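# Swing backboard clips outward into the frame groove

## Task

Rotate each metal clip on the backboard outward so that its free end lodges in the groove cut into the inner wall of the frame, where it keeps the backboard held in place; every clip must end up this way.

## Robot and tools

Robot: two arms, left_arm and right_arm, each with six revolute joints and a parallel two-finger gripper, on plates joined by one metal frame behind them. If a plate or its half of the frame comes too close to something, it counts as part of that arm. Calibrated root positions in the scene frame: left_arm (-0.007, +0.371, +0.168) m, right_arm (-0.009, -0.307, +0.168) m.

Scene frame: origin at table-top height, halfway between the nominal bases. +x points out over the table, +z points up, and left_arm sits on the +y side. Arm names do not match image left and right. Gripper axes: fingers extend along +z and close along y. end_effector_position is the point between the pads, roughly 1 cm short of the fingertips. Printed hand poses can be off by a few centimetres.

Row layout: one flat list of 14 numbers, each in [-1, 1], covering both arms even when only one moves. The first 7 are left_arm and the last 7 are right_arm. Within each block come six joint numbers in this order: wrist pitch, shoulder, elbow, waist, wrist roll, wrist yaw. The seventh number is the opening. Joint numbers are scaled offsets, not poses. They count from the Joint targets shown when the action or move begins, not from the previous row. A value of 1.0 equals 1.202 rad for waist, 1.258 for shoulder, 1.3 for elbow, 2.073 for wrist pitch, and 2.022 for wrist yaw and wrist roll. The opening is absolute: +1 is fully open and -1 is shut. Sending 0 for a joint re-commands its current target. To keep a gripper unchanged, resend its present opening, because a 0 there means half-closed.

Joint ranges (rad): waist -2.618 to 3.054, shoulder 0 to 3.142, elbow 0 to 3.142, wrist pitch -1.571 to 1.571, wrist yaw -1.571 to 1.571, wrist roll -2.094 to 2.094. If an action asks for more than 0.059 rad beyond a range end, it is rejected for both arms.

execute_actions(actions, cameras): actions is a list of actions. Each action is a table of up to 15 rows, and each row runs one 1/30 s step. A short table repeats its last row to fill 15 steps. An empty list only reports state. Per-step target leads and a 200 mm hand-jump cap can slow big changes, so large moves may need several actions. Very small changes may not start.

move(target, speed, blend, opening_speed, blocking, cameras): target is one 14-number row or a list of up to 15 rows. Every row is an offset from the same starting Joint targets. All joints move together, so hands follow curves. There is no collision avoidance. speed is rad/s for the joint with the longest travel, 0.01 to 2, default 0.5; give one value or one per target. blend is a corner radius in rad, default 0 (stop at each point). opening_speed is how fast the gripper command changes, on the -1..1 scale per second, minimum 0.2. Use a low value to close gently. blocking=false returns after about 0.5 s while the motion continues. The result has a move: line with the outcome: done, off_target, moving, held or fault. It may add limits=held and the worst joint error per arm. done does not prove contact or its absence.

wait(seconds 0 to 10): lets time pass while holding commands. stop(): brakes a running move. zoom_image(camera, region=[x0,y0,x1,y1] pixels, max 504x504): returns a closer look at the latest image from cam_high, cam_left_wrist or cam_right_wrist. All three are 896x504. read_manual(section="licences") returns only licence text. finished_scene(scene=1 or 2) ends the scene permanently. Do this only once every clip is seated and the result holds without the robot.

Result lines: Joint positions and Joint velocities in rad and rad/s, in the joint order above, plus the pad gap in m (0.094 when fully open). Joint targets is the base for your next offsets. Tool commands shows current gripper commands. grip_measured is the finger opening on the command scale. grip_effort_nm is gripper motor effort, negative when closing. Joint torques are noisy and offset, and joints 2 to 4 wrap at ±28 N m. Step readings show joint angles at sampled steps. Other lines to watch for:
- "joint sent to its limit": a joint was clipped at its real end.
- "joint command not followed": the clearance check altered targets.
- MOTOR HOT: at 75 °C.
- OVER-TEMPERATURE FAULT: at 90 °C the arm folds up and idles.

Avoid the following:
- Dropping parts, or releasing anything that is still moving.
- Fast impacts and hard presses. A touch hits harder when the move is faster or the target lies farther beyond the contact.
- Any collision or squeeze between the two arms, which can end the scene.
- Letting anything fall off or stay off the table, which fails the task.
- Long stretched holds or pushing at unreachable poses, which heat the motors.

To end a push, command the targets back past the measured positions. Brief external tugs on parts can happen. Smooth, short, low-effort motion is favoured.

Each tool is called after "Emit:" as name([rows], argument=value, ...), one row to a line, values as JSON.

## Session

Emit:
execute_actions(actions=[])

Scene clock: 0.00 s.
left_arm: end_effector_position=(+0.4140, +0.1248, +0.1489) grip_measured=+1.000 grip_effort_nm=n/a end_effector_quat_wxyz=(-0.007, -0.542, +0.841, -0.004) | right_arm: end_effector_position=(+0.0777, -0.5496, +0.1016) grip_measured=+1.000 grip_effort_nm=n/a end_effector_quat_wxyz=(+0.019, -0.341, +0.938, +0.057)
Joint names: [wrist pitch, shoulder, elbow, waist, wrist roll, wrist yaw]
Joint positions: left_arm=[-1.176 2.54 2.148 -0.595 -1.683 -0.023 0.094] | right_arm=[-0.619 1.882 0.853 -1.243 -1.959 -0.046 0.094]
Joint velocities: within noise
Joint torques (N m): no reading
Motor temperatures (°C): left_arm=[20 25 16 18 18 18 17] | right_arm=[16 19 20 18 21 19 17]
Heat: left arm: 25 °C; right arm: 21 °C.
Joint targets: left_arm=[-1.182 2.539 2.151 -0.595 -1.683 -0.028] | right_arm=[-0.625 1.874 0.859 -1.243 -1.960 -0.052]
Tool commands: left_gripper/opening=+1.0 right_gripper/opening=+1.0
camera_calibration:
cam_left_wrist: T_world_to_cam=[[0.901826, -0.431307, -0.0261403, -0.310491], [-0.378671, -0.818011, 0.432973, 0.233185], [-0.208127, -0.380568, -0.901028, 0.352001], [0, 0, 0, 1]] pos_world=[0.44157, 0.190792, 0.208084]
cam_right_wrist: T_world_to_cam=[[0.635147, -0.768456, -0.0778664, -0.467053], [-0.707143, -0.619083, 0.341591, -0.277563], [-0.310704, -0.161898, -0.936617, 0.119638], [0, 0, 0, 1]] pos_world=[0.137543, -0.511375, 0.170501]

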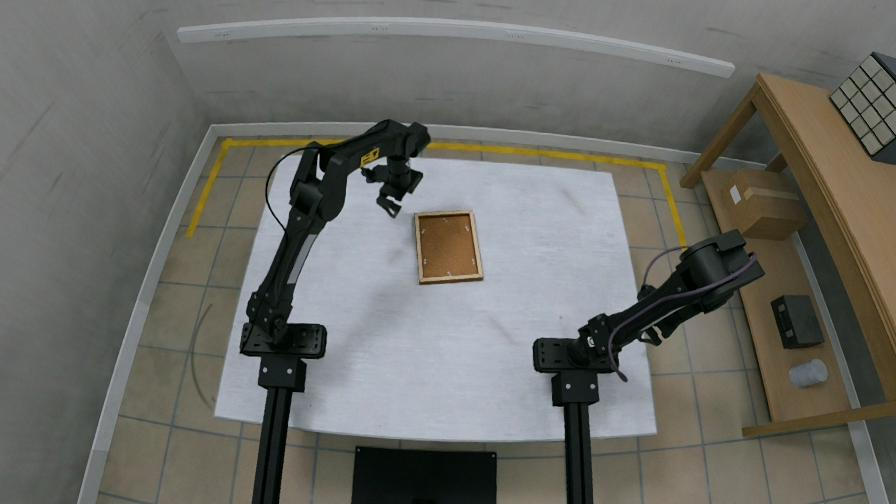

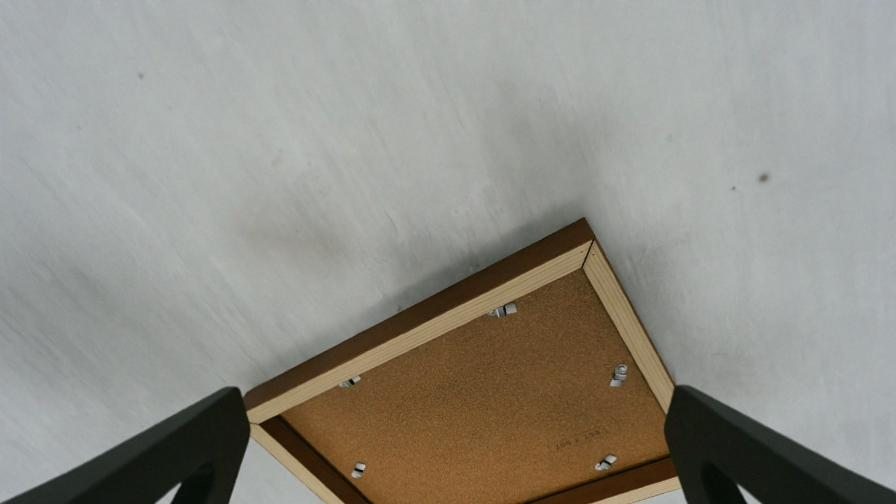

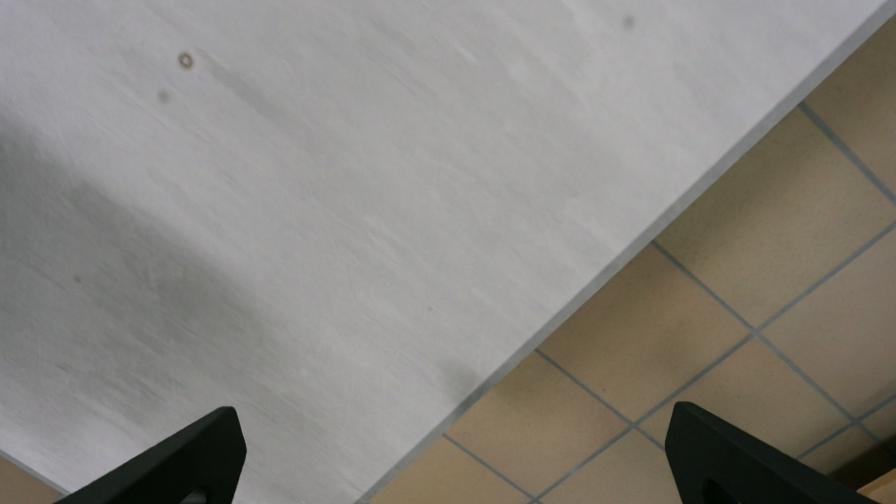

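Emit:
zoom_image(camera="cam_left_wrist", region=[240, 200, 700, 504])

Emit:
zoom_image(camera="cam_high", region=[400, 195, 500, 295])

Scaled by 1.096.

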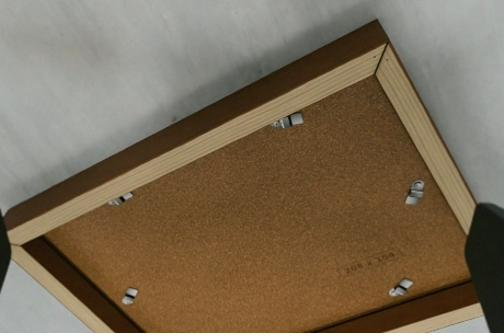

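Scaled by 5.040.

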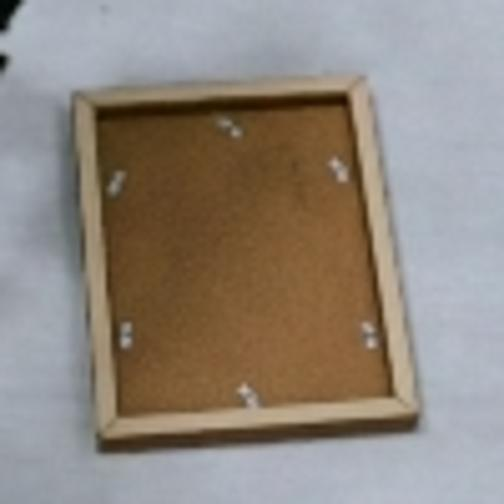

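Emit:
move(target=[0,0,0,0.5824,0,0,1,-0.08,0.1,0.33,0.835,0.66,0.024,0], speed=1.0, cameras=[])

Emit:
move(target=[0,0,0,0,0,0,1,-0.0885,0.096,0.3315,0.835,0.675,0.024,-0.4], speed=1.0)

Scene clock: 27.77 s.
left_arm: end_effector_position=(+0.4726, +0.4551, +0.1365) grip_measured=+1.000 grip_effort_nm=-0.027 end_effector_quat_wxyz=(+0.011, +0.798, -0.603, -0.006) | right_arm: end_effector_position=(+0.3447, -0.3955, +0.1511) grip_measured=+0.002 grip_effort_nm=-0.159 end_effector_quat_wxyz=(+0.022, -0.189, +0.982, +0.010)
Joint names: [wrist pitch, shoulder, elbow, waist, wrist roll, wrist yaw]
Joint positions: left_arm=[-1.176 2.54 2.148 0.108 -1.683 -0.023 0.094] | right_arm=[-0.782 1.988 1.261 -0.235 -0.633 -0.01 0.047]
Joint velocities: within noise
Joint torques (N m): left_arm=[-0.12 -13.83 7.04 -0.62 0.01 -0.02] | right_arm=[0.34 -8.72 6.99 -0.03 0.03 0.03]
Motor temperatures (°C): left_arm=[20 30 18 18 18 18 17] | right_arm=[16 21 21 18 21 19 17]
Heat: left arm: 30 °C; right arm: 21 °C.
Joint targets: left_arm=[-1.182 2.539 2.151 0.105 -1.683 -0.028] | right_arm=[-0.791 2.000 1.288 -0.239 -0.625 -0.004]
move: done
No camera images: "cameras" was empty.

Scene clock: 30.07 s.
left_arm: end_effector_position=(+0.4726, +0.4551, +0.1365) grip_measured=+1.000 grip_effort_nm=-0.027 end_effector_quat_wxyz=(+0.011, +0.798, -0.603, -0.006) | right_arm: end_effector_position=(+0.3227, -0.0065, +0.2255) grip_measured=-0.398 grip_effort_nm=-0.149 end_effector_quat_wxyz=(+0.066, -0.007, +0.996, +0.067)
Joint names: [wrist pitch, shoulder, elbow, waist, wrist roll, wrist yaw]
Joint positions: left_arm=[-1.176 2.54 2.148 0.108 -1.683 -0.023 0.094] | right_arm=[-0.966 2.11 1.687 0.769 0.732 0.031 0.028]
Joint velocities: within noise
Joint torques (N m): left_arm=[-0.11 -13.78 7.09 -0.7 0 -0.05] | right_arm=[0.61 -10.48 8.02 0.21 0.03 0.12]
Motor temperatures (°C): left_arm=[20 30 18 18 18 18 17] | right_arm=[17 21 22 18 21 19 17]
Heat: left arm: 30 °C; right arm: 22 °C.
Joint targets: left_arm=[-1.182 2.539 2.151 0.105 -1.683 -0.028] | right_arm=[-0.974 2.121 1.719 0.765 0.739 0.045]
move: done
camera_calibration:
cam_left_wrist: T_world_to_cam=[[0.965937, 0.253763, -0.0506949, -0.559855], [0.251034, -0.87131, 0.421665, 0.259118], [0.0628323, -0.420028, -0.905333, 0.369192], [0, 0, 0, 1]] pos_world=[0.45254, 0.522913, 0.196599]
cam_right_wrist: T_world_to_cam=[[0.0114676, -0.99306, -0.117049, 0.0130225], [-0.95744, -0.0446666, 0.285155, 0.28688], [-0.288404, 0.108797, -0.951308, 0.397569], [0, 0, 0, 1]] pos_world=[0.389181, -0.0175083, 0.297929]

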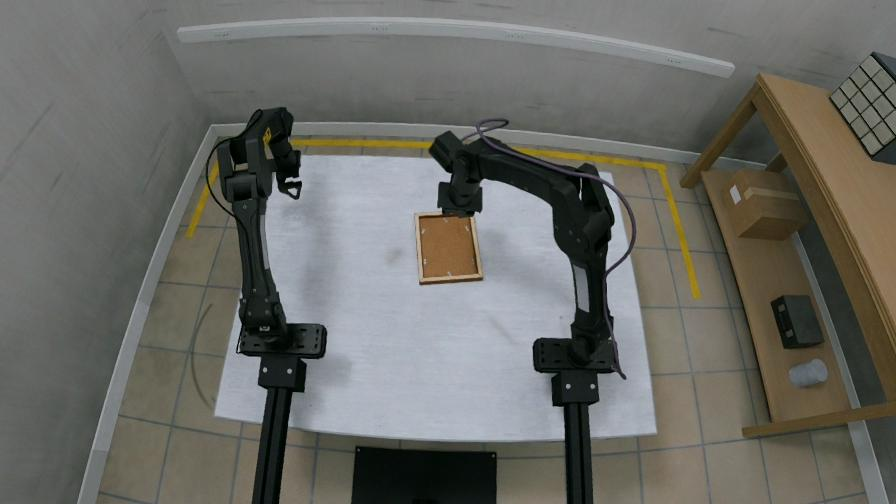

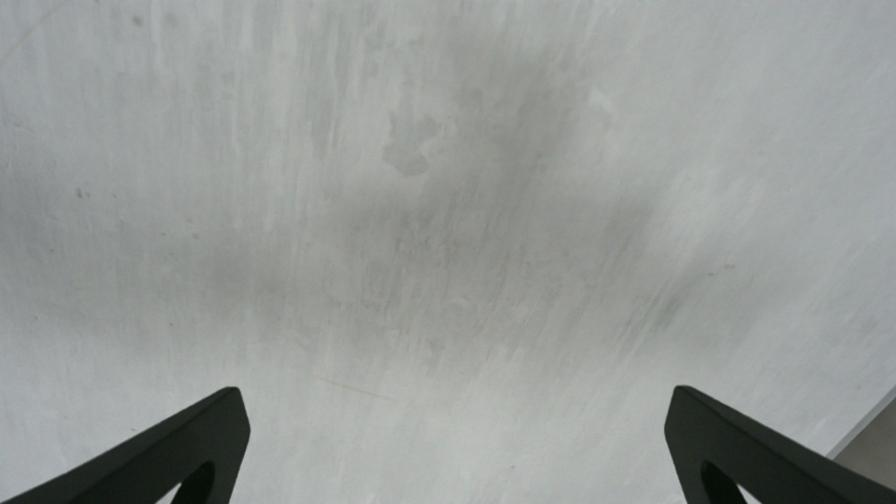

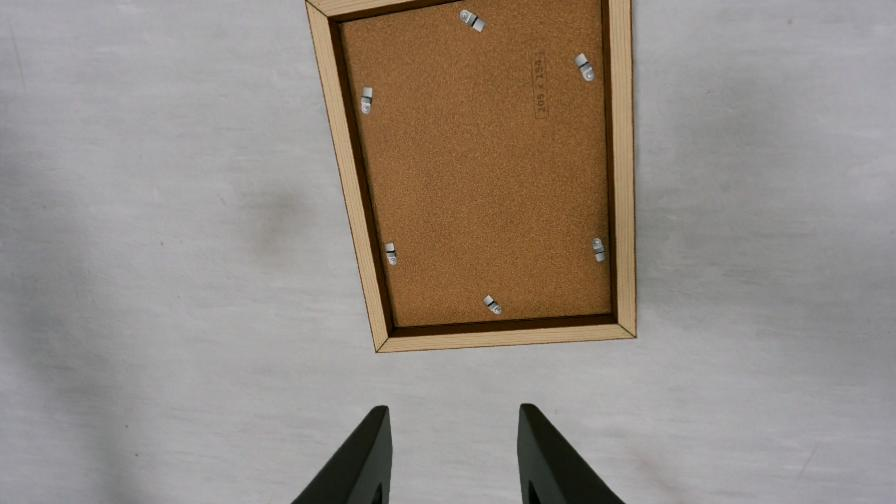

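Emit:
zoom_image(camera="cam_right_wrist", region=[300, 0, 500, 120])

Emit:
zoom_image(camera="cam_right_wrist", region=[450, 0, 650, 120])

Emit:
zoom_image(camera="cam_right_wrist", region=[350, 220, 530, 350])

Emit:
zoom_image(camera="cam_right_wrist", region=[540, 210, 660, 350])

Scaled by 2.520.

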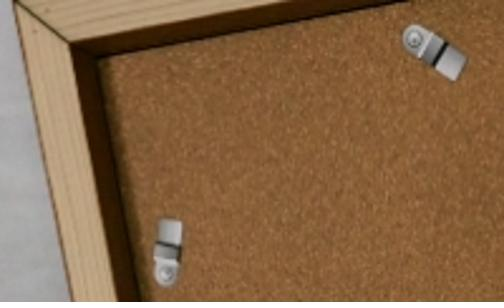

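Scaled by 2.520.

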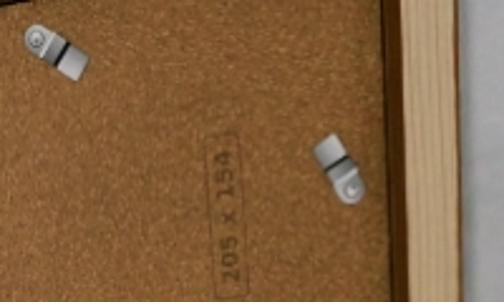

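Scaled by 2.800.

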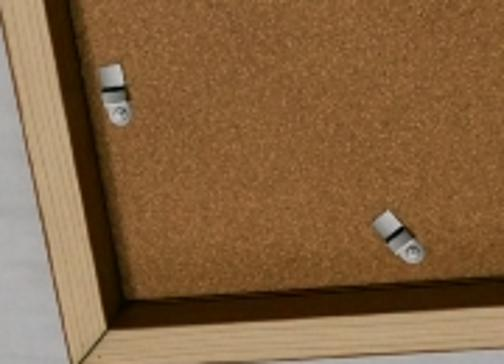

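Scaled by 3.600.

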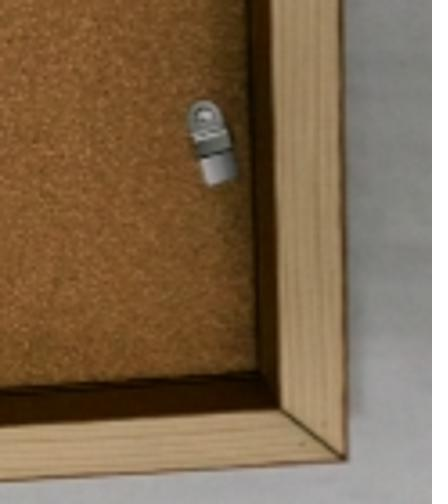

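Emit:
move(target=[0,0,0,0,0,0,1,0.1114,0.2862,-0.0654,-0.1897,-0.178,0,-0.2], speed=0.5, cameras=["cam_right_wrist"])

Scene clock: 107.70 s.
left_arm: end_effector_position=(+0.4726, +0.4551, +0.1365) grip_measured=+1.000 grip_effort_nm=-0.027 end_effector_quat_wxyz=(+0.011, +0.798, -0.603, -0.006) | right_arm: end_effector_position=(+0.3634, -0.0969, +0.0542) grip_measured=-0.202 grip_effort_nm=0.061 end_effector_quat_wxyz=(-0.017, -0.065, +0.998, -0.005)
Joint names: [wrist pitch, shoulder, elbow, waist, wrist roll, wrist yaw]
Joint positions: left_arm=[-1.176 2.54 2.148 0.108 -1.683 -0.023 0.094] | right_arm=[-0.755 2.484 1.637 0.533 0.387 0.035 0.037]
Joint velocities: within noise
Joint torques (N m): left_arm=[-0.12 -13.85 7.09 -0.72 0 -0.01] | right_arm=[0.41 -13.29 4.42 0.88 -0.11 0.09]
Motor temperatures (°C): left_arm=[20 33 18 18 18 18 17] | right_arm=[17 23 22 18 21 19 17]
Heat: left arm: 33 °C; right arm: 23 °C.
Joint targets: left_arm=[-1.182 2.539 2.151 0.105 -1.683 -0.028] | right_arm=[-0.744 2.481 1.634 0.537 0.379 0.045]
move: done
camera_calibration:
cam_right_wrist: T_world_to_cam=[[0.122346, -0.992173, 0.0250006, -0.145223], [-0.891789, -0.0988419, 0.441523, 0.333032], [-0.435596, -0.0763137, -0.896901, 0.288824], [0, 0, 0, 1]] pos_world=[0.440572, -0.0891271, 0.115635]
Images, in order (width x height): cam_right_wrist 896x504.

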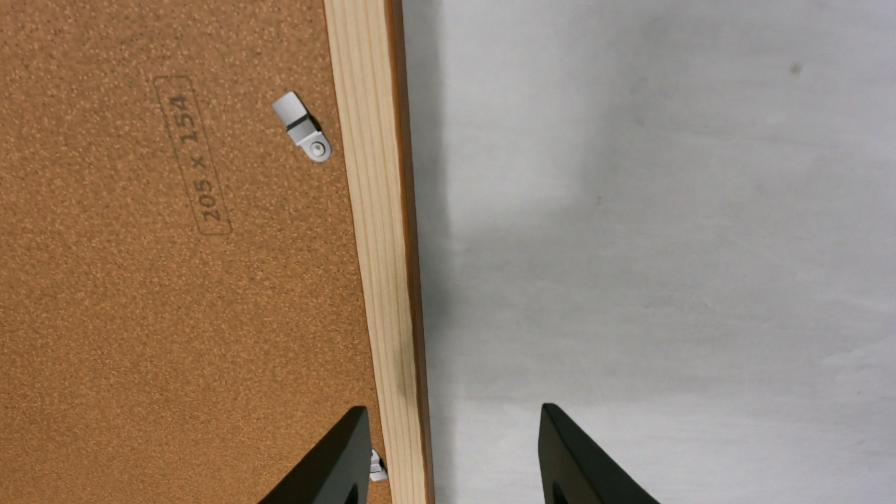

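Emit:
move([
  [0,0,0,0,0,0,1,0.0014,0.0128,0.0346,0.03,0.0138,0,-0.2],
  [0,0,0,0,0,0,1,0.0434,0.0819,0.0346,0.03,0.0138,0,-0.2],
], speed=[0.4,0.2], cameras=["cam_right_wrist"])

Scene clock: 128.17 s.
left_arm: end_effector_position=(+0.4726, +0.4551, +0.1365) grip_measured=+1.000 grip_effort_nm=-0.022 end_effector_quat_wxyz=(+0.011, +0.798, -0.603, -0.006) | right_arm: end_effector_position=(+0.3626, -0.0777, +0.0225) grip_measured=-0.202 grip_effort_nm=0.066 end_effector_quat_wxyz=(-0.005, -0.076, +0.997, -0.001)
Joint names: [wrist pitch, shoulder, elbow, waist, wrist roll, wrist yaw]
Joint positions: left_arm=[-1.176 2.54 2.148 0.108 -1.683 -0.023 0.094] | right_arm=[-0.665 2.571 1.658 0.57 0.402 0.037 0.037]
Joint velocities: within noise
Joint torques (N m): left_arm=[-0.11 -13.97 7.04 -0.61 0.01 -0.02] | right_arm=[0.46 -12.16 6.04 0.92 0.02 0.06]
Motor temperatures (°C): left_arm=[20 34 19 18 18 18 17] | right_arm=[17 27 22 18 21 19 17]
Heat: left arm: 34 °C; right arm: 27 °C.
Joint targets: left_arm=[-1.182 2.539 2.151 0.105 -1.683 -0.028] | right_arm=[-0.654 2.584 1.679 0.573 0.407 0.045]
move: done
camera_calibration:
cam_right_wrist: T_world_to_cam=[[0.143272, -0.989532, 0.0173144, -0.132467], [-0.899012, -0.122811, 0.420352, 0.349437], [-0.413825, -0.0757904, -0.907196, 0.253917], [0, 0, 0, 1]] pos_world=[0.438204, -0.0689213, 0.0857598]
Images, in order (width x height): cam_right_wrist 896x504.

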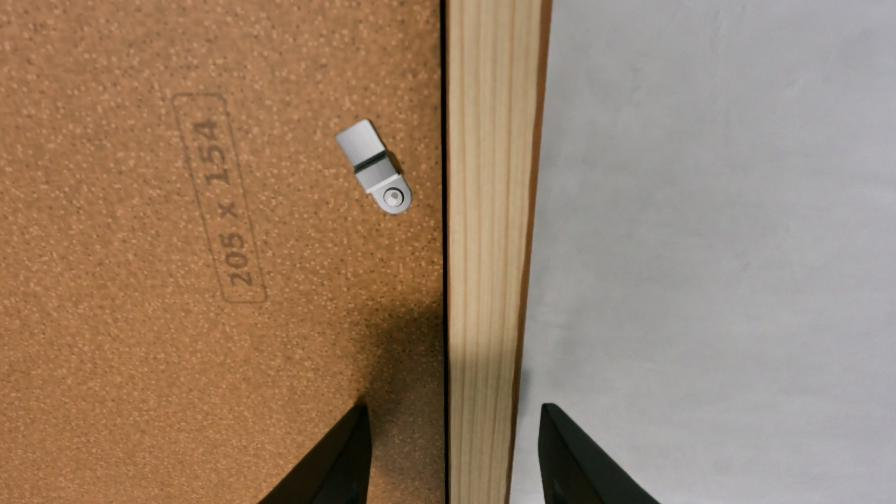

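Emit:
move(target=[0,0,0,0,0,0,1,0,0,0,0,0,0,-0.8], opening_speed=0.5, cameras=[])

Emit:
move([
  [0,0,0,0,0,0,1,0,-0.0342,-0.0223,0,0,0,-0.8],
  [0,0,0,0,0,0,1,0.0976,-0.1641,-0.3035,0.0231,0.1968,0,-0.8],
  [0,0,0,0,0,0,1,0.1810,-0.2626,-0.5319,0.0485,0.3947,0,-0.8],
], speed=0.15, blend=[0,0.05,0])

Scene clock: 156.17 s.
left_arm: end_effector_position=(+0.4726, +0.4551, +0.1365) grip_measured=+1.000 grip_effort_nm=-0.022 end_effector_quat_wxyz=(+0.011, +0.798, -0.603, -0.006) | right_arm: end_effector_position=(+0.3637, -0.0790, +0.0225) grip_measured=-0.769 grip_effort_nm=-1.018 end_effector_quat_wxyz=(-0.002, -0.076, +0.997, -0.005)
Joint names: [wrist pitch, shoulder, elbow, waist, wrist roll, wrist yaw]
Joint positions: left_arm=[-1.176 2.54 2.148 0.108 -1.683 -0.023 0.094] | right_arm=[-0.664 2.571 1.658 0.57 0.402 0.047 0.011]
Joint velocities: within noise
Joint torques (N m): left_arm=[-0.12 -13.81 7.01 -0.69 0.04 -0.02] | right_arm=[0.44 -12.16 6.02 0.79 0.02 -0.02]
Motor temperatures (°C): left_arm=[20 34 19 18 18 18 17] | right_arm=[17 24 23 18 21 19 17]
Heat: left arm: 34 °C; right arm: 24 °C.
Joint targets: left_arm=[-1.182 2.539 2.151 0.105 -1.683 -0.028] | right_arm=[-0.654 2.584 1.679 0.573 0.407 0.045]
move: done
No camera images: "cameras" was empty.

Scene clock: 162.27 s.
left_arm: end_effector_position=(+0.4726, +0.4551, +0.1365) grip_measured=+1.000 grip_effort_nm=-0.022 end_effector_quat_wxyz=(+0.011, +0.798, -0.603, -0.006) | right_arm: end_effector_position=(+0.2521, -0.1256, +0.0198) grip_measured=-0.772 grip_effort_nm=-1.077 end_effector_quat_wxyz=(-0.002, +0.286, +0.958, +0.000)
Joint names: [wrist pitch, shoulder, elbow, waist, wrist roll, wrist yaw]
Joint positions: left_arm=[-1.176 2.54 2.148 0.108 -1.683 -0.023 0.094] | right_arm=[-0.289 2.284 0.999 0.624 1.188 0.036 0.011]
Joint velocities: within noise
Joint torques (N m): left_arm=[-0.12 -13.76 7.09 -0.79 0.04 0.01] | right_arm=[0.47 -12.78 2.43 1.18 0.13 0.07]
Motor temperatures (°C): left_arm=[20 35 19 18 18 18 17] | right_arm=[17 25 22 18 21 19 18]
Heat: left arm: 35 °C; right arm: 25 °C.
Joint targets: left_arm=[-1.182 2.539 2.151 0.105 -1.683 -0.028] | right_arm=[-0.278 2.253 0.987 0.631 1.205 0.045]
move: done
camera_calibration:
cam_left_wrist: T_world_to_cam=[[0.965937, 0.253763, -0.0506949, -0.559855], [0.251034, -0.87131, 0.421665, 0.259118], [0.0628323, -0.420028, -0.905333, 0.369192], [0, 0, 0, 1]] pos_world=[0.45254, 0.522913, 0.196599]
cam_right_wrist: T_world_to_cam=[[-0.555404, -0.831399, 0.017351, 0.0320492], [-0.752291, 0.51123, 0.415575, 0.288108], [-0.354379, 0.217759, -0.909394, 0.223992], [0, 0, 0, 1]] pos_world=[0.313919, -0.16942, 0.0834108]

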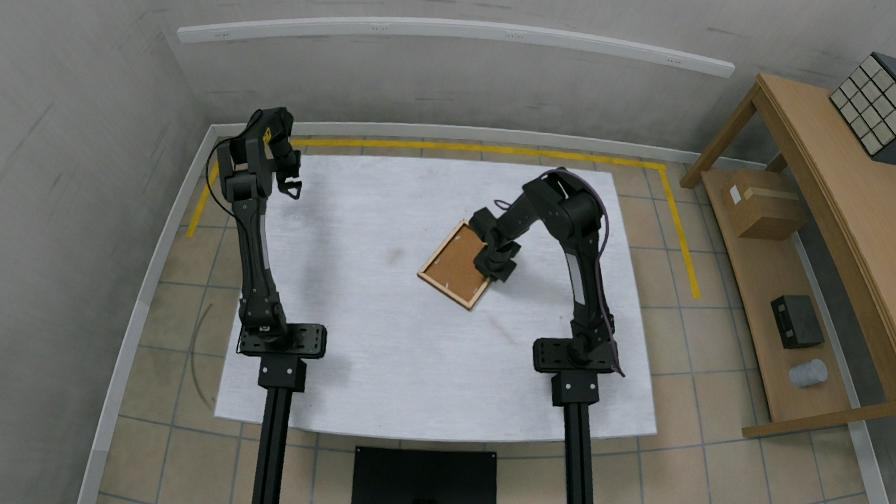

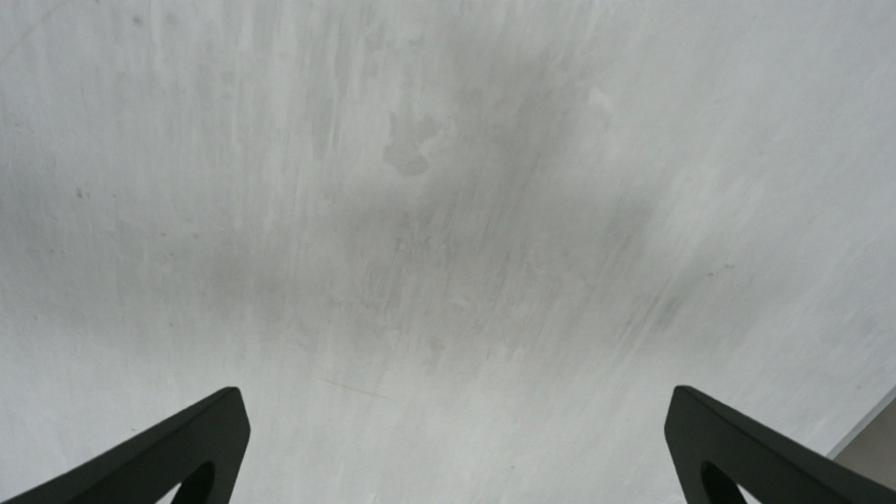

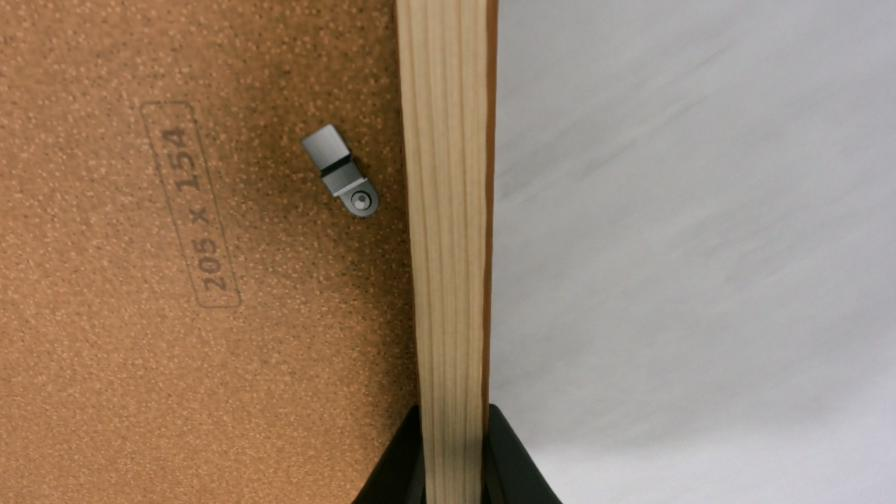

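Emit:
move([
  [0,0,0,0,0,0,1,0,0,0,0,0.0554,0,-0.8],
  [0,0,0,0,0,0,1,0,0,0,0,0.0554,0,-0.3],
  [0,0,0,0,0,0,1,-0.058,-0.096,0,0,0.0554,0,-0.3],
], speed=[0.15,0.3,0.4], opening_speed=1, cameras=["cam_right_wrist"])

Scene clock: 185.67 s.
left_arm: end_effector_position=(+0.4726, +0.4551, +0.1365) grip_measured=+1.000 grip_effort_nm=-0.017 end_effector_quat_wxyz=(+0.011, +0.798, -0.603, -0.006) | right_arm: end_effector_position=(+0.2589, -0.1219, +0.0584) grip_measured=-0.302 grip_effort_nm=0.061 end_effector_quat_wxyz=(+0.005, +0.345, +0.938, +0.014)
Joint names: [wrist pitch, shoulder, elbow, waist, wrist roll, wrist yaw]
Joint positions: left_arm=[-1.176 2.54 2.148 0.108 -1.683 -0.023 0.094] | right_arm=[-0.386 2.155 0.999 0.624 1.31 0.032 0.033]
Joint velocities: within noise
Joint torques (N m): left_arm=[-0.1 -13.89 7.13 -0.57 0.03 0] | right_arm=[0.3 -11.67 3 1.14 0.03 0.11]
Motor temperatures (°C): left_arm=[20 35 19 18 18 18 17] | right_arm=[17 25 22 18 21 19 18]
Heat: left arm: 35 °C; right arm: 25 °C.
Joint targets: left_arm=[-1.182 2.539 2.151 0.105 -1.683 -0.028] | right_arm=[-0.399 2.132 0.987 0.631 1.317 0.045]
move: done
camera_calibration:
cam_right_wrist: T_world_to_cam=[[-0.654047, -0.756337, -0.0132937, 0.0746778], [-0.692897, 0.591951, 0.411689, 0.269998], [-0.303507, 0.278475, -0.911227, 0.255026], [0, 0, 0, 1]] pos_world=[0.313326, -0.174363, 0.122224]
Images, in order (width x height): cam_right_wrist 896x504.

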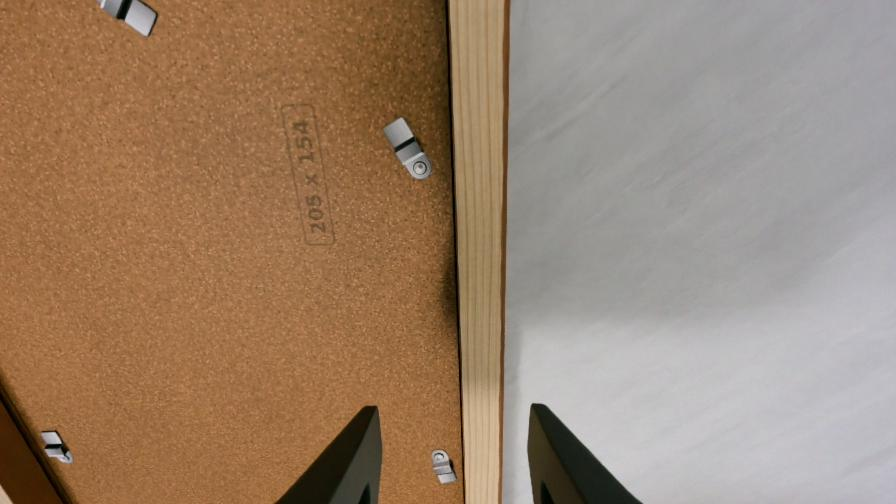

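Emit:
move(target=[0,0,0,0,0,0,1,-0.0198,0.1049,0.1227,-0.1689,-0.94,0,0.28], speed=1.0, cameras=[])

Emit:
move([
  [0,0,0,0,0,0,1,0,0,0,0,-0.7295,0,0.28],
  [0,0,0,0,0,0,1,0.0381,0.0636,0,0,-0.7295,0,0.28],
], speed=[1.0,0.15], cameras=["cam_right_wrist"])

Scene clock: 204.43 s.
left_arm: end_effector_position=(+0.4726, +0.4551, +0.1365) grip_measured=+1.000 grip_effort_nm=-0.027 end_effector_quat_wxyz=(+0.011, +0.798, -0.603, -0.006) | right_arm: end_effector_position=(+0.3081, -0.1679, +0.0446) grip_measured=+0.278 grip_effort_nm=0.056 end_effector_quat_wxyz=(+0.001, -0.476, +0.879, +0.001)
Joint names: [wrist pitch, shoulder, elbow, waist, wrist roll, wrist yaw]
Joint positions: left_arm=[-1.176 2.54 2.148 0.108 -1.683 -0.023 0.094] | right_arm=[-0.431 2.253 1.123 0.434 -0.575 0.038 0.06]
Joint velocities: within noise
Joint torques (N m): left_arm=[-0.1 -13.89 7.17 -0.54 0.02 -0.07] | right_arm=[0.27 -9.26 5.53 -0.09 -0.11 0.06]
Motor temperatures (°C): left_arm=[20 36 19 18 18 18 17] | right_arm=[17 24 22 18 21 19 18]
Heat: left arm: 36 °C; right arm: 24 °C.
Joint targets: left_arm=[-1.182 2.539 2.151 0.105 -1.683 -0.028] | right_arm=[-0.440 2.265 1.147 0.428 -0.583 0.045]
move: done
No camera images: "cameras" was empty.

Scene clock: 207.27 s.
left_arm: end_effector_position=(+0.4726, +0.4551, +0.1365) grip_measured=+1.000 grip_effort_nm=-0.037 end_effector_quat_wxyz=(+0.011, +0.798, -0.603, -0.006) | right_arm: end_effector_position=(+0.3075, -0.1678, +0.0204) grip_measured=+0.278 grip_effort_nm=0.061 end_effector_quat_wxyz=(+0.001, +0.944, -0.331, +0.000)
Joint names: [wrist pitch, shoulder, elbow, waist, wrist roll, wrist yaw]
Joint positions: left_arm=[-1.176 2.54 2.148 0.108 -1.683 -0.023 0.094] | right_arm=[-0.364 2.329 1.128 0.434 -2.051 0.041 0.06]
Joint velocities: within noise
Joint torques (N m): left_arm=[-0.11 -13.89 7.17 -0.68 0.03 -0.01] | right_arm=[0.41 -9.21 4.92 -0.08 -0.11 0.05]
Motor temperatures (°C): left_arm=[20 36 19 18 18 18 17] | right_arm=[17 24 22 18 21 19 18]
Heat: left arm: 36 °C; right arm: 24 °C.
Joint targets: left_arm=[-1.182 2.539 2.151 0.105 -1.683 -0.028] | right_arm=[-0.361 2.345 1.147 0.428 -2.058 0.045]
move: done
camera_calibration:
cam_right_wrist: T_world_to_cam=[[0.630321, 0.776222, 0.0132144, -0.0670656], [0.704005, -0.578687, 0.411701, -0.279539], [0.327218, -0.250201, -0.911223, -0.034726], [0, 0, 0, 1]] pos_world=[0.250433, -0.118397, 0.0843298]
Images, in order (width x height): cam_right_wrist 896x504.

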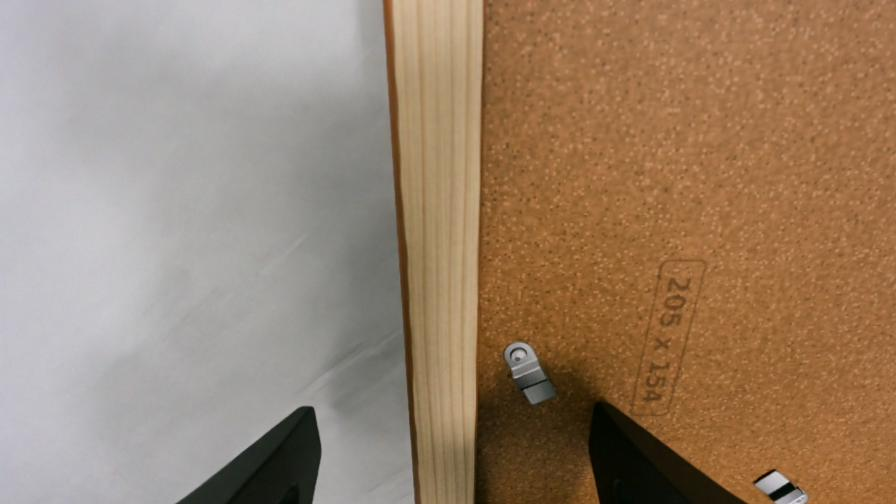

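Emit:
move([
  [0,0,0,0,0,0,1,-0.0178,-0.0477,-0.0415,0.0254,0.0148,0,0.28],
  [0,0,0,0,0,0,1,0.0039,-0.004,-0.0108,0.0254,0.0148,0,0.28],
], speed=0.2, cameras=["cam_right_wrist"])

Scene clock: 250.10 s.
left_arm: end_effector_position=(+0.4726, +0.4551, +0.1365) grip_measured=+1.000 grip_effort_nm=-0.027 end_effector_quat_wxyz=(+0.011, +0.798, -0.603, -0.006) | right_arm: end_effector_position=(+0.3013, -0.1638, +0.0203) grip_measured=+0.278 grip_effort_nm=0.061 end_effector_quat_wxyz=(+0.003, +0.944, -0.329, -0.001)
Joint names: [wrist pitch, shoulder, elbow, waist, wrist roll, wrist yaw]
Joint positions: left_arm=[-1.176 2.54 2.148 0.108 -1.683 -0.023 0.094] | right_arm=[-0.359 2.324 1.113 0.452 -2.036 0.042 0.06]
Joint velocities: within noise
Joint torques (N m): left_arm=[-0.09 -13.94 7.09 -0.68 0.03 0] | right_arm=[0.43 -9.07 4.96 1.07 0.04 0.01]
Motor temperatures (°C): left_arm=[20 37 19 18 18 18 17] | right_arm=[17 23 23 18 21 19 17]
Heat: left arm: 37 °C; right arm: 23 °C.
Joint targets: left_arm=[-1.182 2.539 2.151 0.105 -1.683 -0.028] | right_arm=[-0.353 2.340 1.133 0.459 -2.028 0.045]
move: done
camera_calibration:
cam_right_wrist: T_world_to_cam=[[0.627558, 0.778512, 0.00948441, -0.0649383], [0.707397, -0.575235, 0.410724, -0.273241], [0.325209, -0.251044, -0.91171, -0.0313313], [0, 0, 0, 1]] pos_world=[0.244232, -0.114488, 0.0842777]
Images, in order (width x height): cam_right_wrist 896x504.

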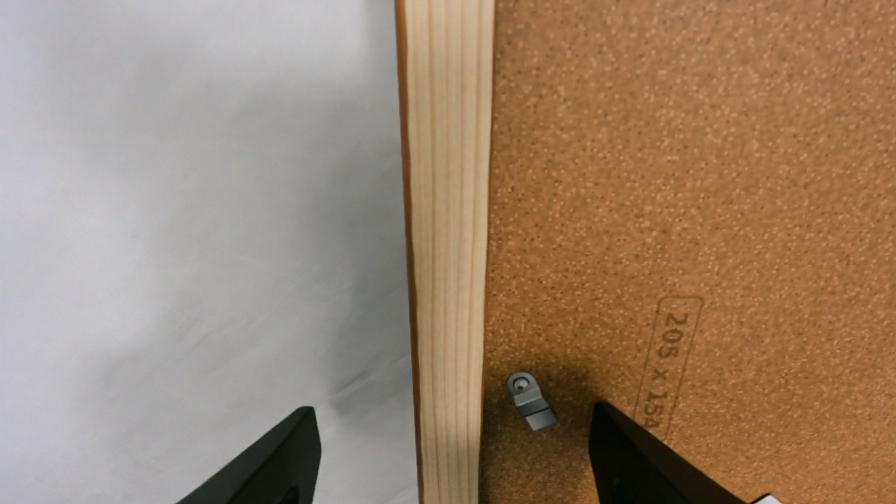

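Emit:
move(target=[0,0,0,0,0,0,1,0,0,0,0,0,0,-0.74], opening_speed=0.5, cameras=["cam_right_wrist"])

Scene clock: 255.60 s.
left_arm: end_effector_position=(+0.4726, +0.4551, +0.1365) grip_measured=+1.000 grip_effort_nm=-0.027 end_effector_quat_wxyz=(+0.011, +0.798, -0.603, -0.006) | right_arm: end_effector_position=(+0.3022, -0.1666, +0.0204) grip_measured=-0.735 grip_effort_nm=-0.295 end_effector_quat_wxyz=(+0.010, +0.943, -0.333, +0.004)
Joint names: [wrist pitch, shoulder, elbow, waist, wrist roll, wrist yaw]
Joint positions: left_arm=[-1.176 2.54 2.148 0.108 -1.683 -0.023 0.094] | right_arm=[-0.362 2.325 1.114 0.453 -2.026 0.06 0.012]
Joint velocities: within noise
Joint torques (N m): left_arm=[-0.14 -13.96 7.15 -0.55 0 -0.02] | right_arm=[0.47 -9.11 4.88 0.96 -0.06 -0.16]
Motor temperatures (°C): left_arm=[20 37 19 18 18 18 17] | right_arm=[17 23 23 18 21 19 17]
Heat: left arm: 37 °C; right arm: 23 °C.
Joint targets: left_arm=[-1.182 2.539 2.151 0.105 -1.683 -0.028] | right_arm=[-0.353 2.340 1.133 0.459 -2.028 0.045]
move: done
camera_calibration:
cam_right_wrist: T_world_to_cam=[[0.634169, 0.773194, -0.000308509, -0.0660347], [0.700121, -0.574065, 0.424594, -0.273443], [0.328117, -0.26948, -0.905384, -0.0363387], [0, 0, 0, 1]] pos_world=[0.245244, -0.115709, 0.0831814]
Images, in order (width x height): cam_right_wrist 896x504.

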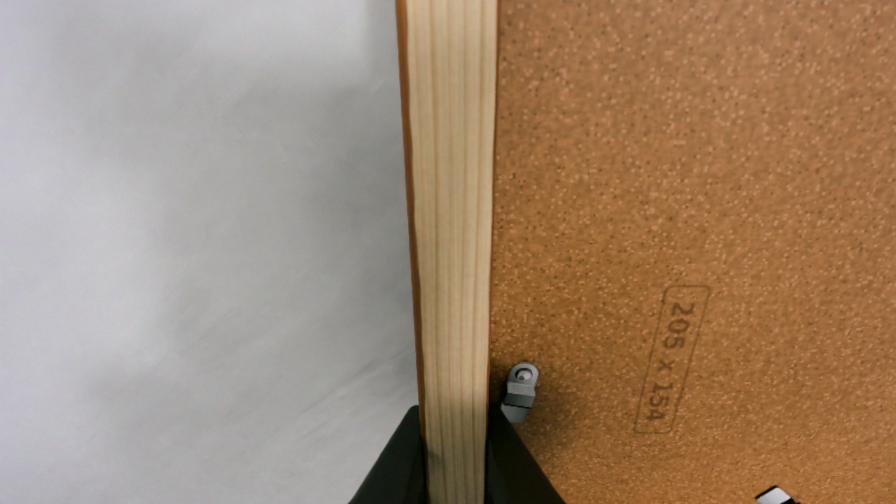

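Emit:
move([
  [0,0,0,0,0,0,1,0,0,0,0,0,0,0.1],
  [0,0,0,0,0,0,1,0.002,0,0,0.007,0.003,0,0.1],
], speed=0.2, cameras=["cam_right_wrist"])

Emit:
zoom_image(camera="cam_right_wrist", region=[400, 340, 640, 480])

Scene clock: 265.73 s.
left_arm: end_effector_position=(+0.4726, +0.4551, +0.1365) grip_measured=+1.000 grip_effort_nm=-0.032 end_effector_quat_wxyz=(+0.011, +0.798, -0.603, -0.006) | right_arm: end_effector_position=(+0.3008, -0.1682, +0.0204) grip_measured=+0.098 grip_effort_nm=0.076 end_effector_quat_wxyz=(+0.015, +0.943, -0.333, +0.003)
Joint names: [wrist pitch, shoulder, elbow, waist, wrist roll, wrist yaw]
Joint positions: left_arm=[-1.176 2.54 2.148 0.108 -1.683 -0.023 0.094] | right_arm=[-0.37 2.325 1.114 0.453 -2.026 0.064 0.052]
Joint velocities: within noise
Joint torques (N m): left_arm=[-0.09 -13.96 7.08 -0.66 0.01 -0.05] | right_arm=[0.56 -9.14 4.85 1.83 0 -0.21]
Motor temperatures (°C): left_arm=[20 37 20 18 18 18 17] | right_arm=[17 23 22 18 21 19 17]
Heat: left arm: 37 °C; right arm: 23 °C.
Joint targets: left_arm=[-1.182 2.539 2.151 0.105 -1.683 -0.028] | right_arm=[-0.349 2.340 1.133 0.467 -2.022 0.045]
move: done
camera_calibration:
cam_right_wrist: T_world_to_cam=[[0.633856, 0.773393, -0.00950388, -0.0635736], [0.702594, -0.570605, 0.425172, -0.273523], [0.323402, -0.276175, -0.905063, -0.0359611], [0, 0, 0, 1]] pos_world=[0.244102, -0.116838, 0.0831429]
Images, in order (width x height): cam_right_wrist 896x504.

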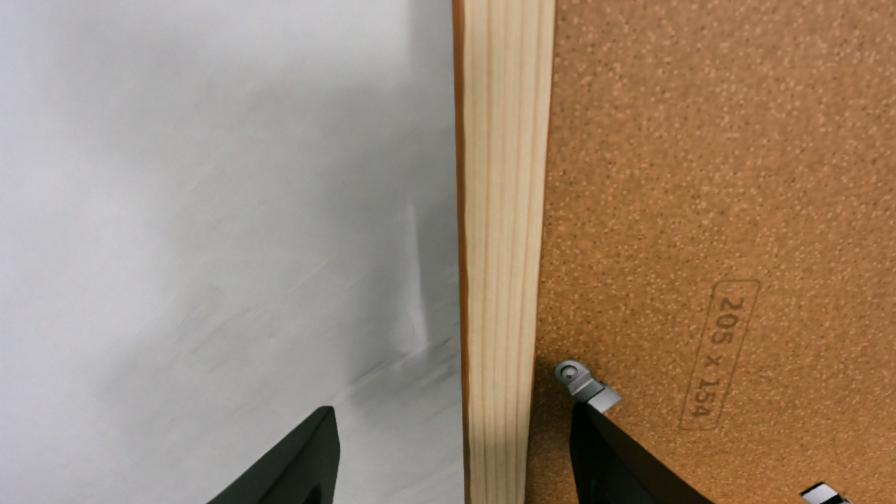

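Scaled by 2.100.

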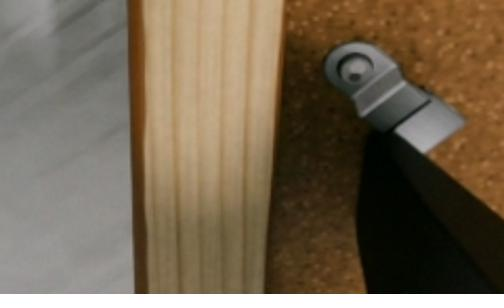

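Emit:
move([
  [0,0,0,0,0,0,1,0,0,0,0,0,0,-0.15],
  [0,0,0,0,0,0,1,-0.042,-0.0715,0,-0.004,-0.003,0,-0.15],
  [0,0,0,0,0,0,1,-0.042,-0.0715,0,-0.004,-0.003,0,0.35],
], speed=0.2, cameras=["cam_right_wrist","cam_high"])

Scene clock: 300.37 s.
left_arm: end_effector_position=(+0.4726, +0.4551, +0.1365) grip_measured=+1.000 grip_effort_nm=-0.022 end_effector_quat_wxyz=(+0.011, +0.798, -0.603, -0.006) | right_arm: end_effector_position=(+0.3007, -0.1667, +0.0366) grip_measured=+0.348 grip_effort_nm=0.061 end_effector_quat_wxyz=(+0.013, +0.944, -0.331, +0.002)
Joint names: [wrist pitch, shoulder, elbow, waist, wrist roll, wrist yaw]
Joint positions: left_arm=[-1.176 2.54 2.148 0.108 -1.683 -0.023 0.094] | right_arm=[-0.42 2.275 1.114 0.457 -2.026 0.061 0.063]
Joint velocities: within noise
Joint torques (N m): left_arm=[-0.11 -13.85 7.04 -0.55 0.01 -0.05] | right_arm=[0.18 -12.75 5.07 0.94 -0.06 -0.16]
Motor temperatures (°C): left_arm=[20 38 20 18 18 18 17] | right_arm=[17 24 22 18 21 19 17]
Heat: left arm: 38 °C; right arm: 24 °C.
Joint targets: left_arm=[-1.182 2.539 2.151 0.105 -1.683 -0.028] | right_arm=[-0.436 2.250 1.133 0.462 -2.028 0.045]
move: done
camera_calibration:
cam_right_wrist: T_world_to_cam=[[0.630653, 0.776028, -0.00751408, -0.0632547], [0.705357, -0.569129, 0.422568, -0.279995], [0.323648, -0.271794, -0.9063, -0.0201719], [0, 0, 0, 1]] pos_world=[0.243917, -0.115749, 0.09956]
Images, in order (width x height): cam_high 896x504, cam_right_wrist 896x504.

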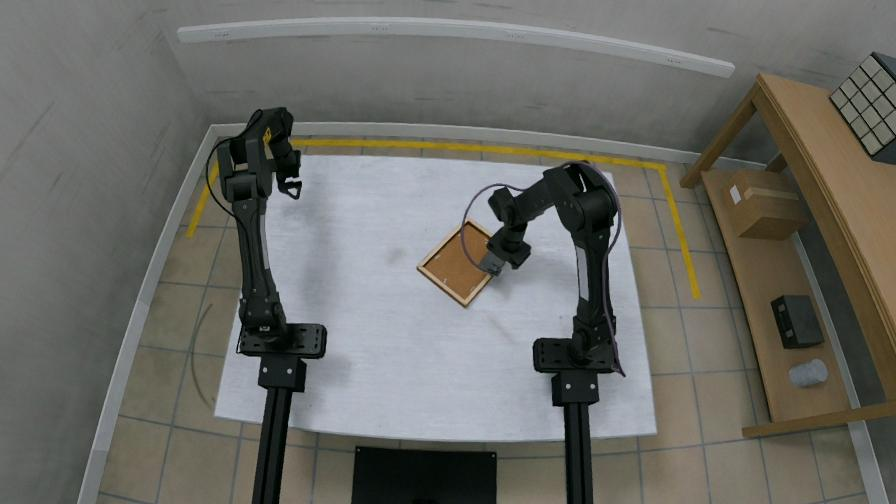

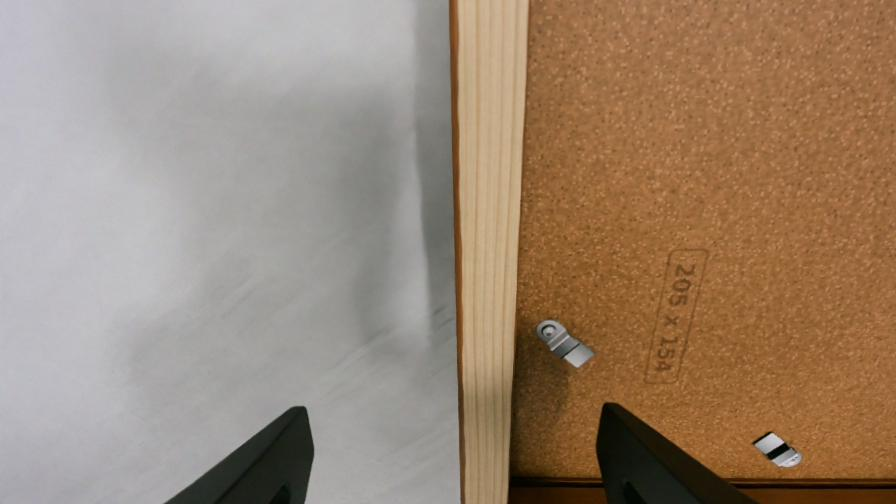

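Emit:
move([
  [0,0,0,0,0,0,1,0.0101,0.0397,-0.0023,-0.0141,0.0138,0.0148,0.4],
  [0,0,0,0,0,0,1,0.0318,0.0835,0.0238,0.0062,-0.001,-0.0074,0.4],
], speed=0.15, cameras=["cam_right_wrist"])

Scene clock: 329.37 s.
left_arm: end_effector_position=(+0.4726, +0.4551, +0.1365) grip_measured=+1.000 grip_effort_nm=-0.027 end_effector_quat_wxyz=(+0.011, +0.798, -0.603, -0.006) | right_arm: end_effector_position=(+0.3071, -0.1591, +0.0205) grip_measured=+0.398 grip_effort_nm=0.066 end_effector_quat_wxyz=(+0.004, +0.944, -0.331, +0.002)
Joint names: [wrist pitch, shoulder, elbow, waist, wrist roll, wrist yaw]
Joint positions: left_arm=[-1.176 2.54 2.148 0.108 -1.683 -0.023 0.094] | right_arm=[-0.374 2.338 1.145 0.461 -2.023 0.048 0.066]
Joint velocities: within noise
Joint torques (N m): left_arm=[-0.13 -13.81 6.98 -0.66 0 -0.04] | right_arm=[0.42 -9.2 4.94 1.35 -0.12 -0.2]
Motor temperatures (°C): left_arm=[20 38 20 18 18 18 17] | right_arm=[17 26 22 18 21 19 17]
Heat: left arm: 38 °C; right arm: 26 °C.
Joint targets: left_arm=[-1.182 2.539 2.151 0.105 -1.683 -0.028] | right_arm=[-0.370 2.355 1.164 0.470 -2.031 0.030]
move: done
camera_calibration:
cam_right_wrist: T_world_to_cam=[[0.631441, 0.775356, 0.0102792, -0.0740348], [0.701961, -0.5772, 0.417242, -0.273514], [0.329444, -0.256248, -0.908737, -0.0340331], [0, 0, 0, 1]] pos_world=[0.249957, -0.10919, 0.0839555]
Images, in order (width x height): cam_right_wrist 896x504.

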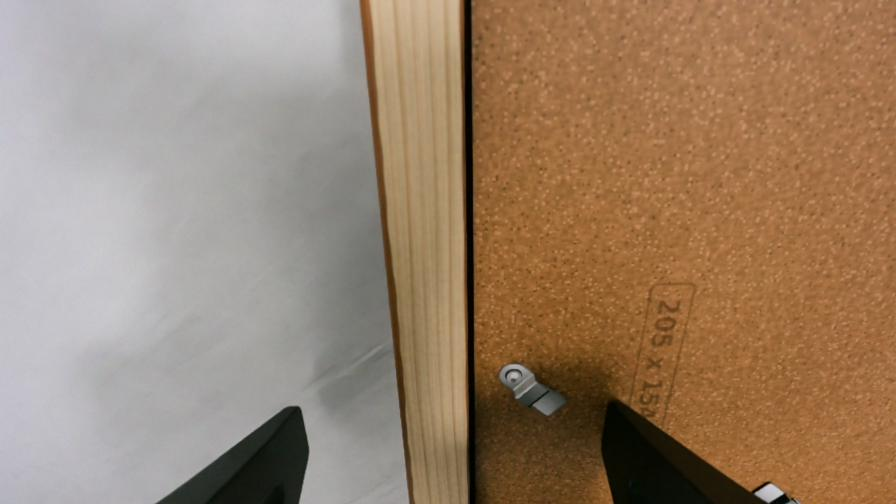

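Emit:
zoom_image(camera="cam_right_wrist", region=[360, 250, 680, 504])

Scaled by 1.575.

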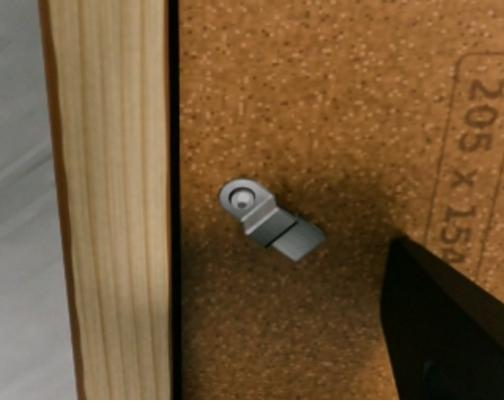

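Emit:
move(target=[0,0,0,0,0,0,1,-0.0092,0,0,0.0065,0,0,0.4], speed=0.15, cameras=["cam_right_wrist"])

Scene clock: 343.07 s.
left_arm: end_effector_position=(+0.4726, +0.4551, +0.1365) grip_measured=+1.000 grip_effort_nm=-0.022 end_effector_quat_wxyz=(+0.011, +0.798, -0.603, -0.006) | right_arm: end_effector_position=(+0.3060, -0.1564, +0.0205) grip_measured=+0.398 grip_effort_nm=0.066 end_effector_quat_wxyz=(+0.003, +0.945, -0.327, +0.002)
Joint names: [wrist pitch, shoulder, elbow, waist, wrist roll, wrist yaw]
Joint positions: left_arm=[-1.176 2.54 2.148 0.108 -1.683 -0.023 0.094] | right_arm=[-0.373 2.338 1.145 0.468 -2.023 0.047 0.066]
Joint velocities: within noise
Joint torques (N m): left_arm=[-0.13 -13.91 7.12 -0.73 0.04 -0.02] | right_arm=[0.21 -9.18 4.92 1.37 -0.12 -0.2]
Motor temperatures (°C): left_arm=[20 39 20 18 18 18 17] | right_arm=[17 26 23 18 21 19 17]
Heat: left arm: 39 °C; right arm: 26 °C.
Joint targets: left_arm=[-1.182 2.539 2.151 0.105 -1.683 -0.028] | right_arm=[-0.389 2.355 1.164 0.477 -2.031 0.030]
move: done
camera_calibration:
cam_right_wrist: T_world_to_cam=[[0.624929, 0.780598, 0.0114024, -0.0726013], [0.70673, -0.571876, 0.416522, -0.271799], [0.331657, -0.252238, -0.909054, -0.0330479], [0, 0, 0, 1]] pos_world=[0.24842, -0.107099, 0.0839958]
Images, in order (width x height): cam_right_wrist 896x504.

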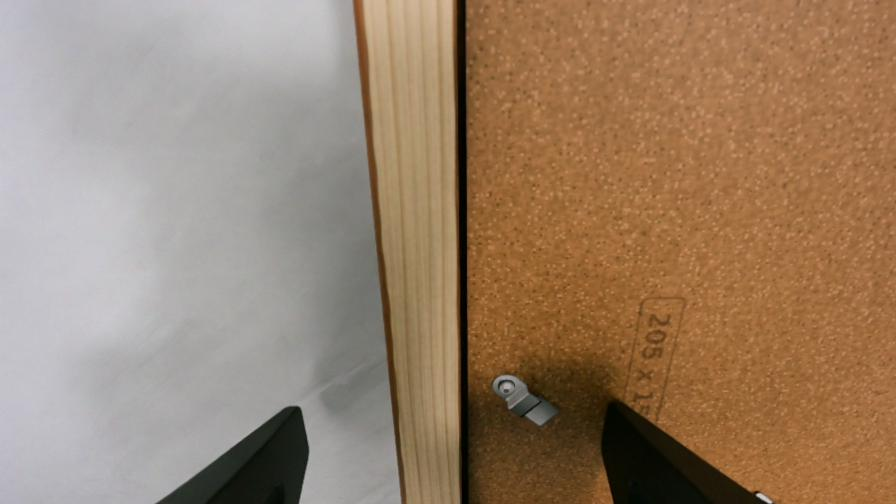

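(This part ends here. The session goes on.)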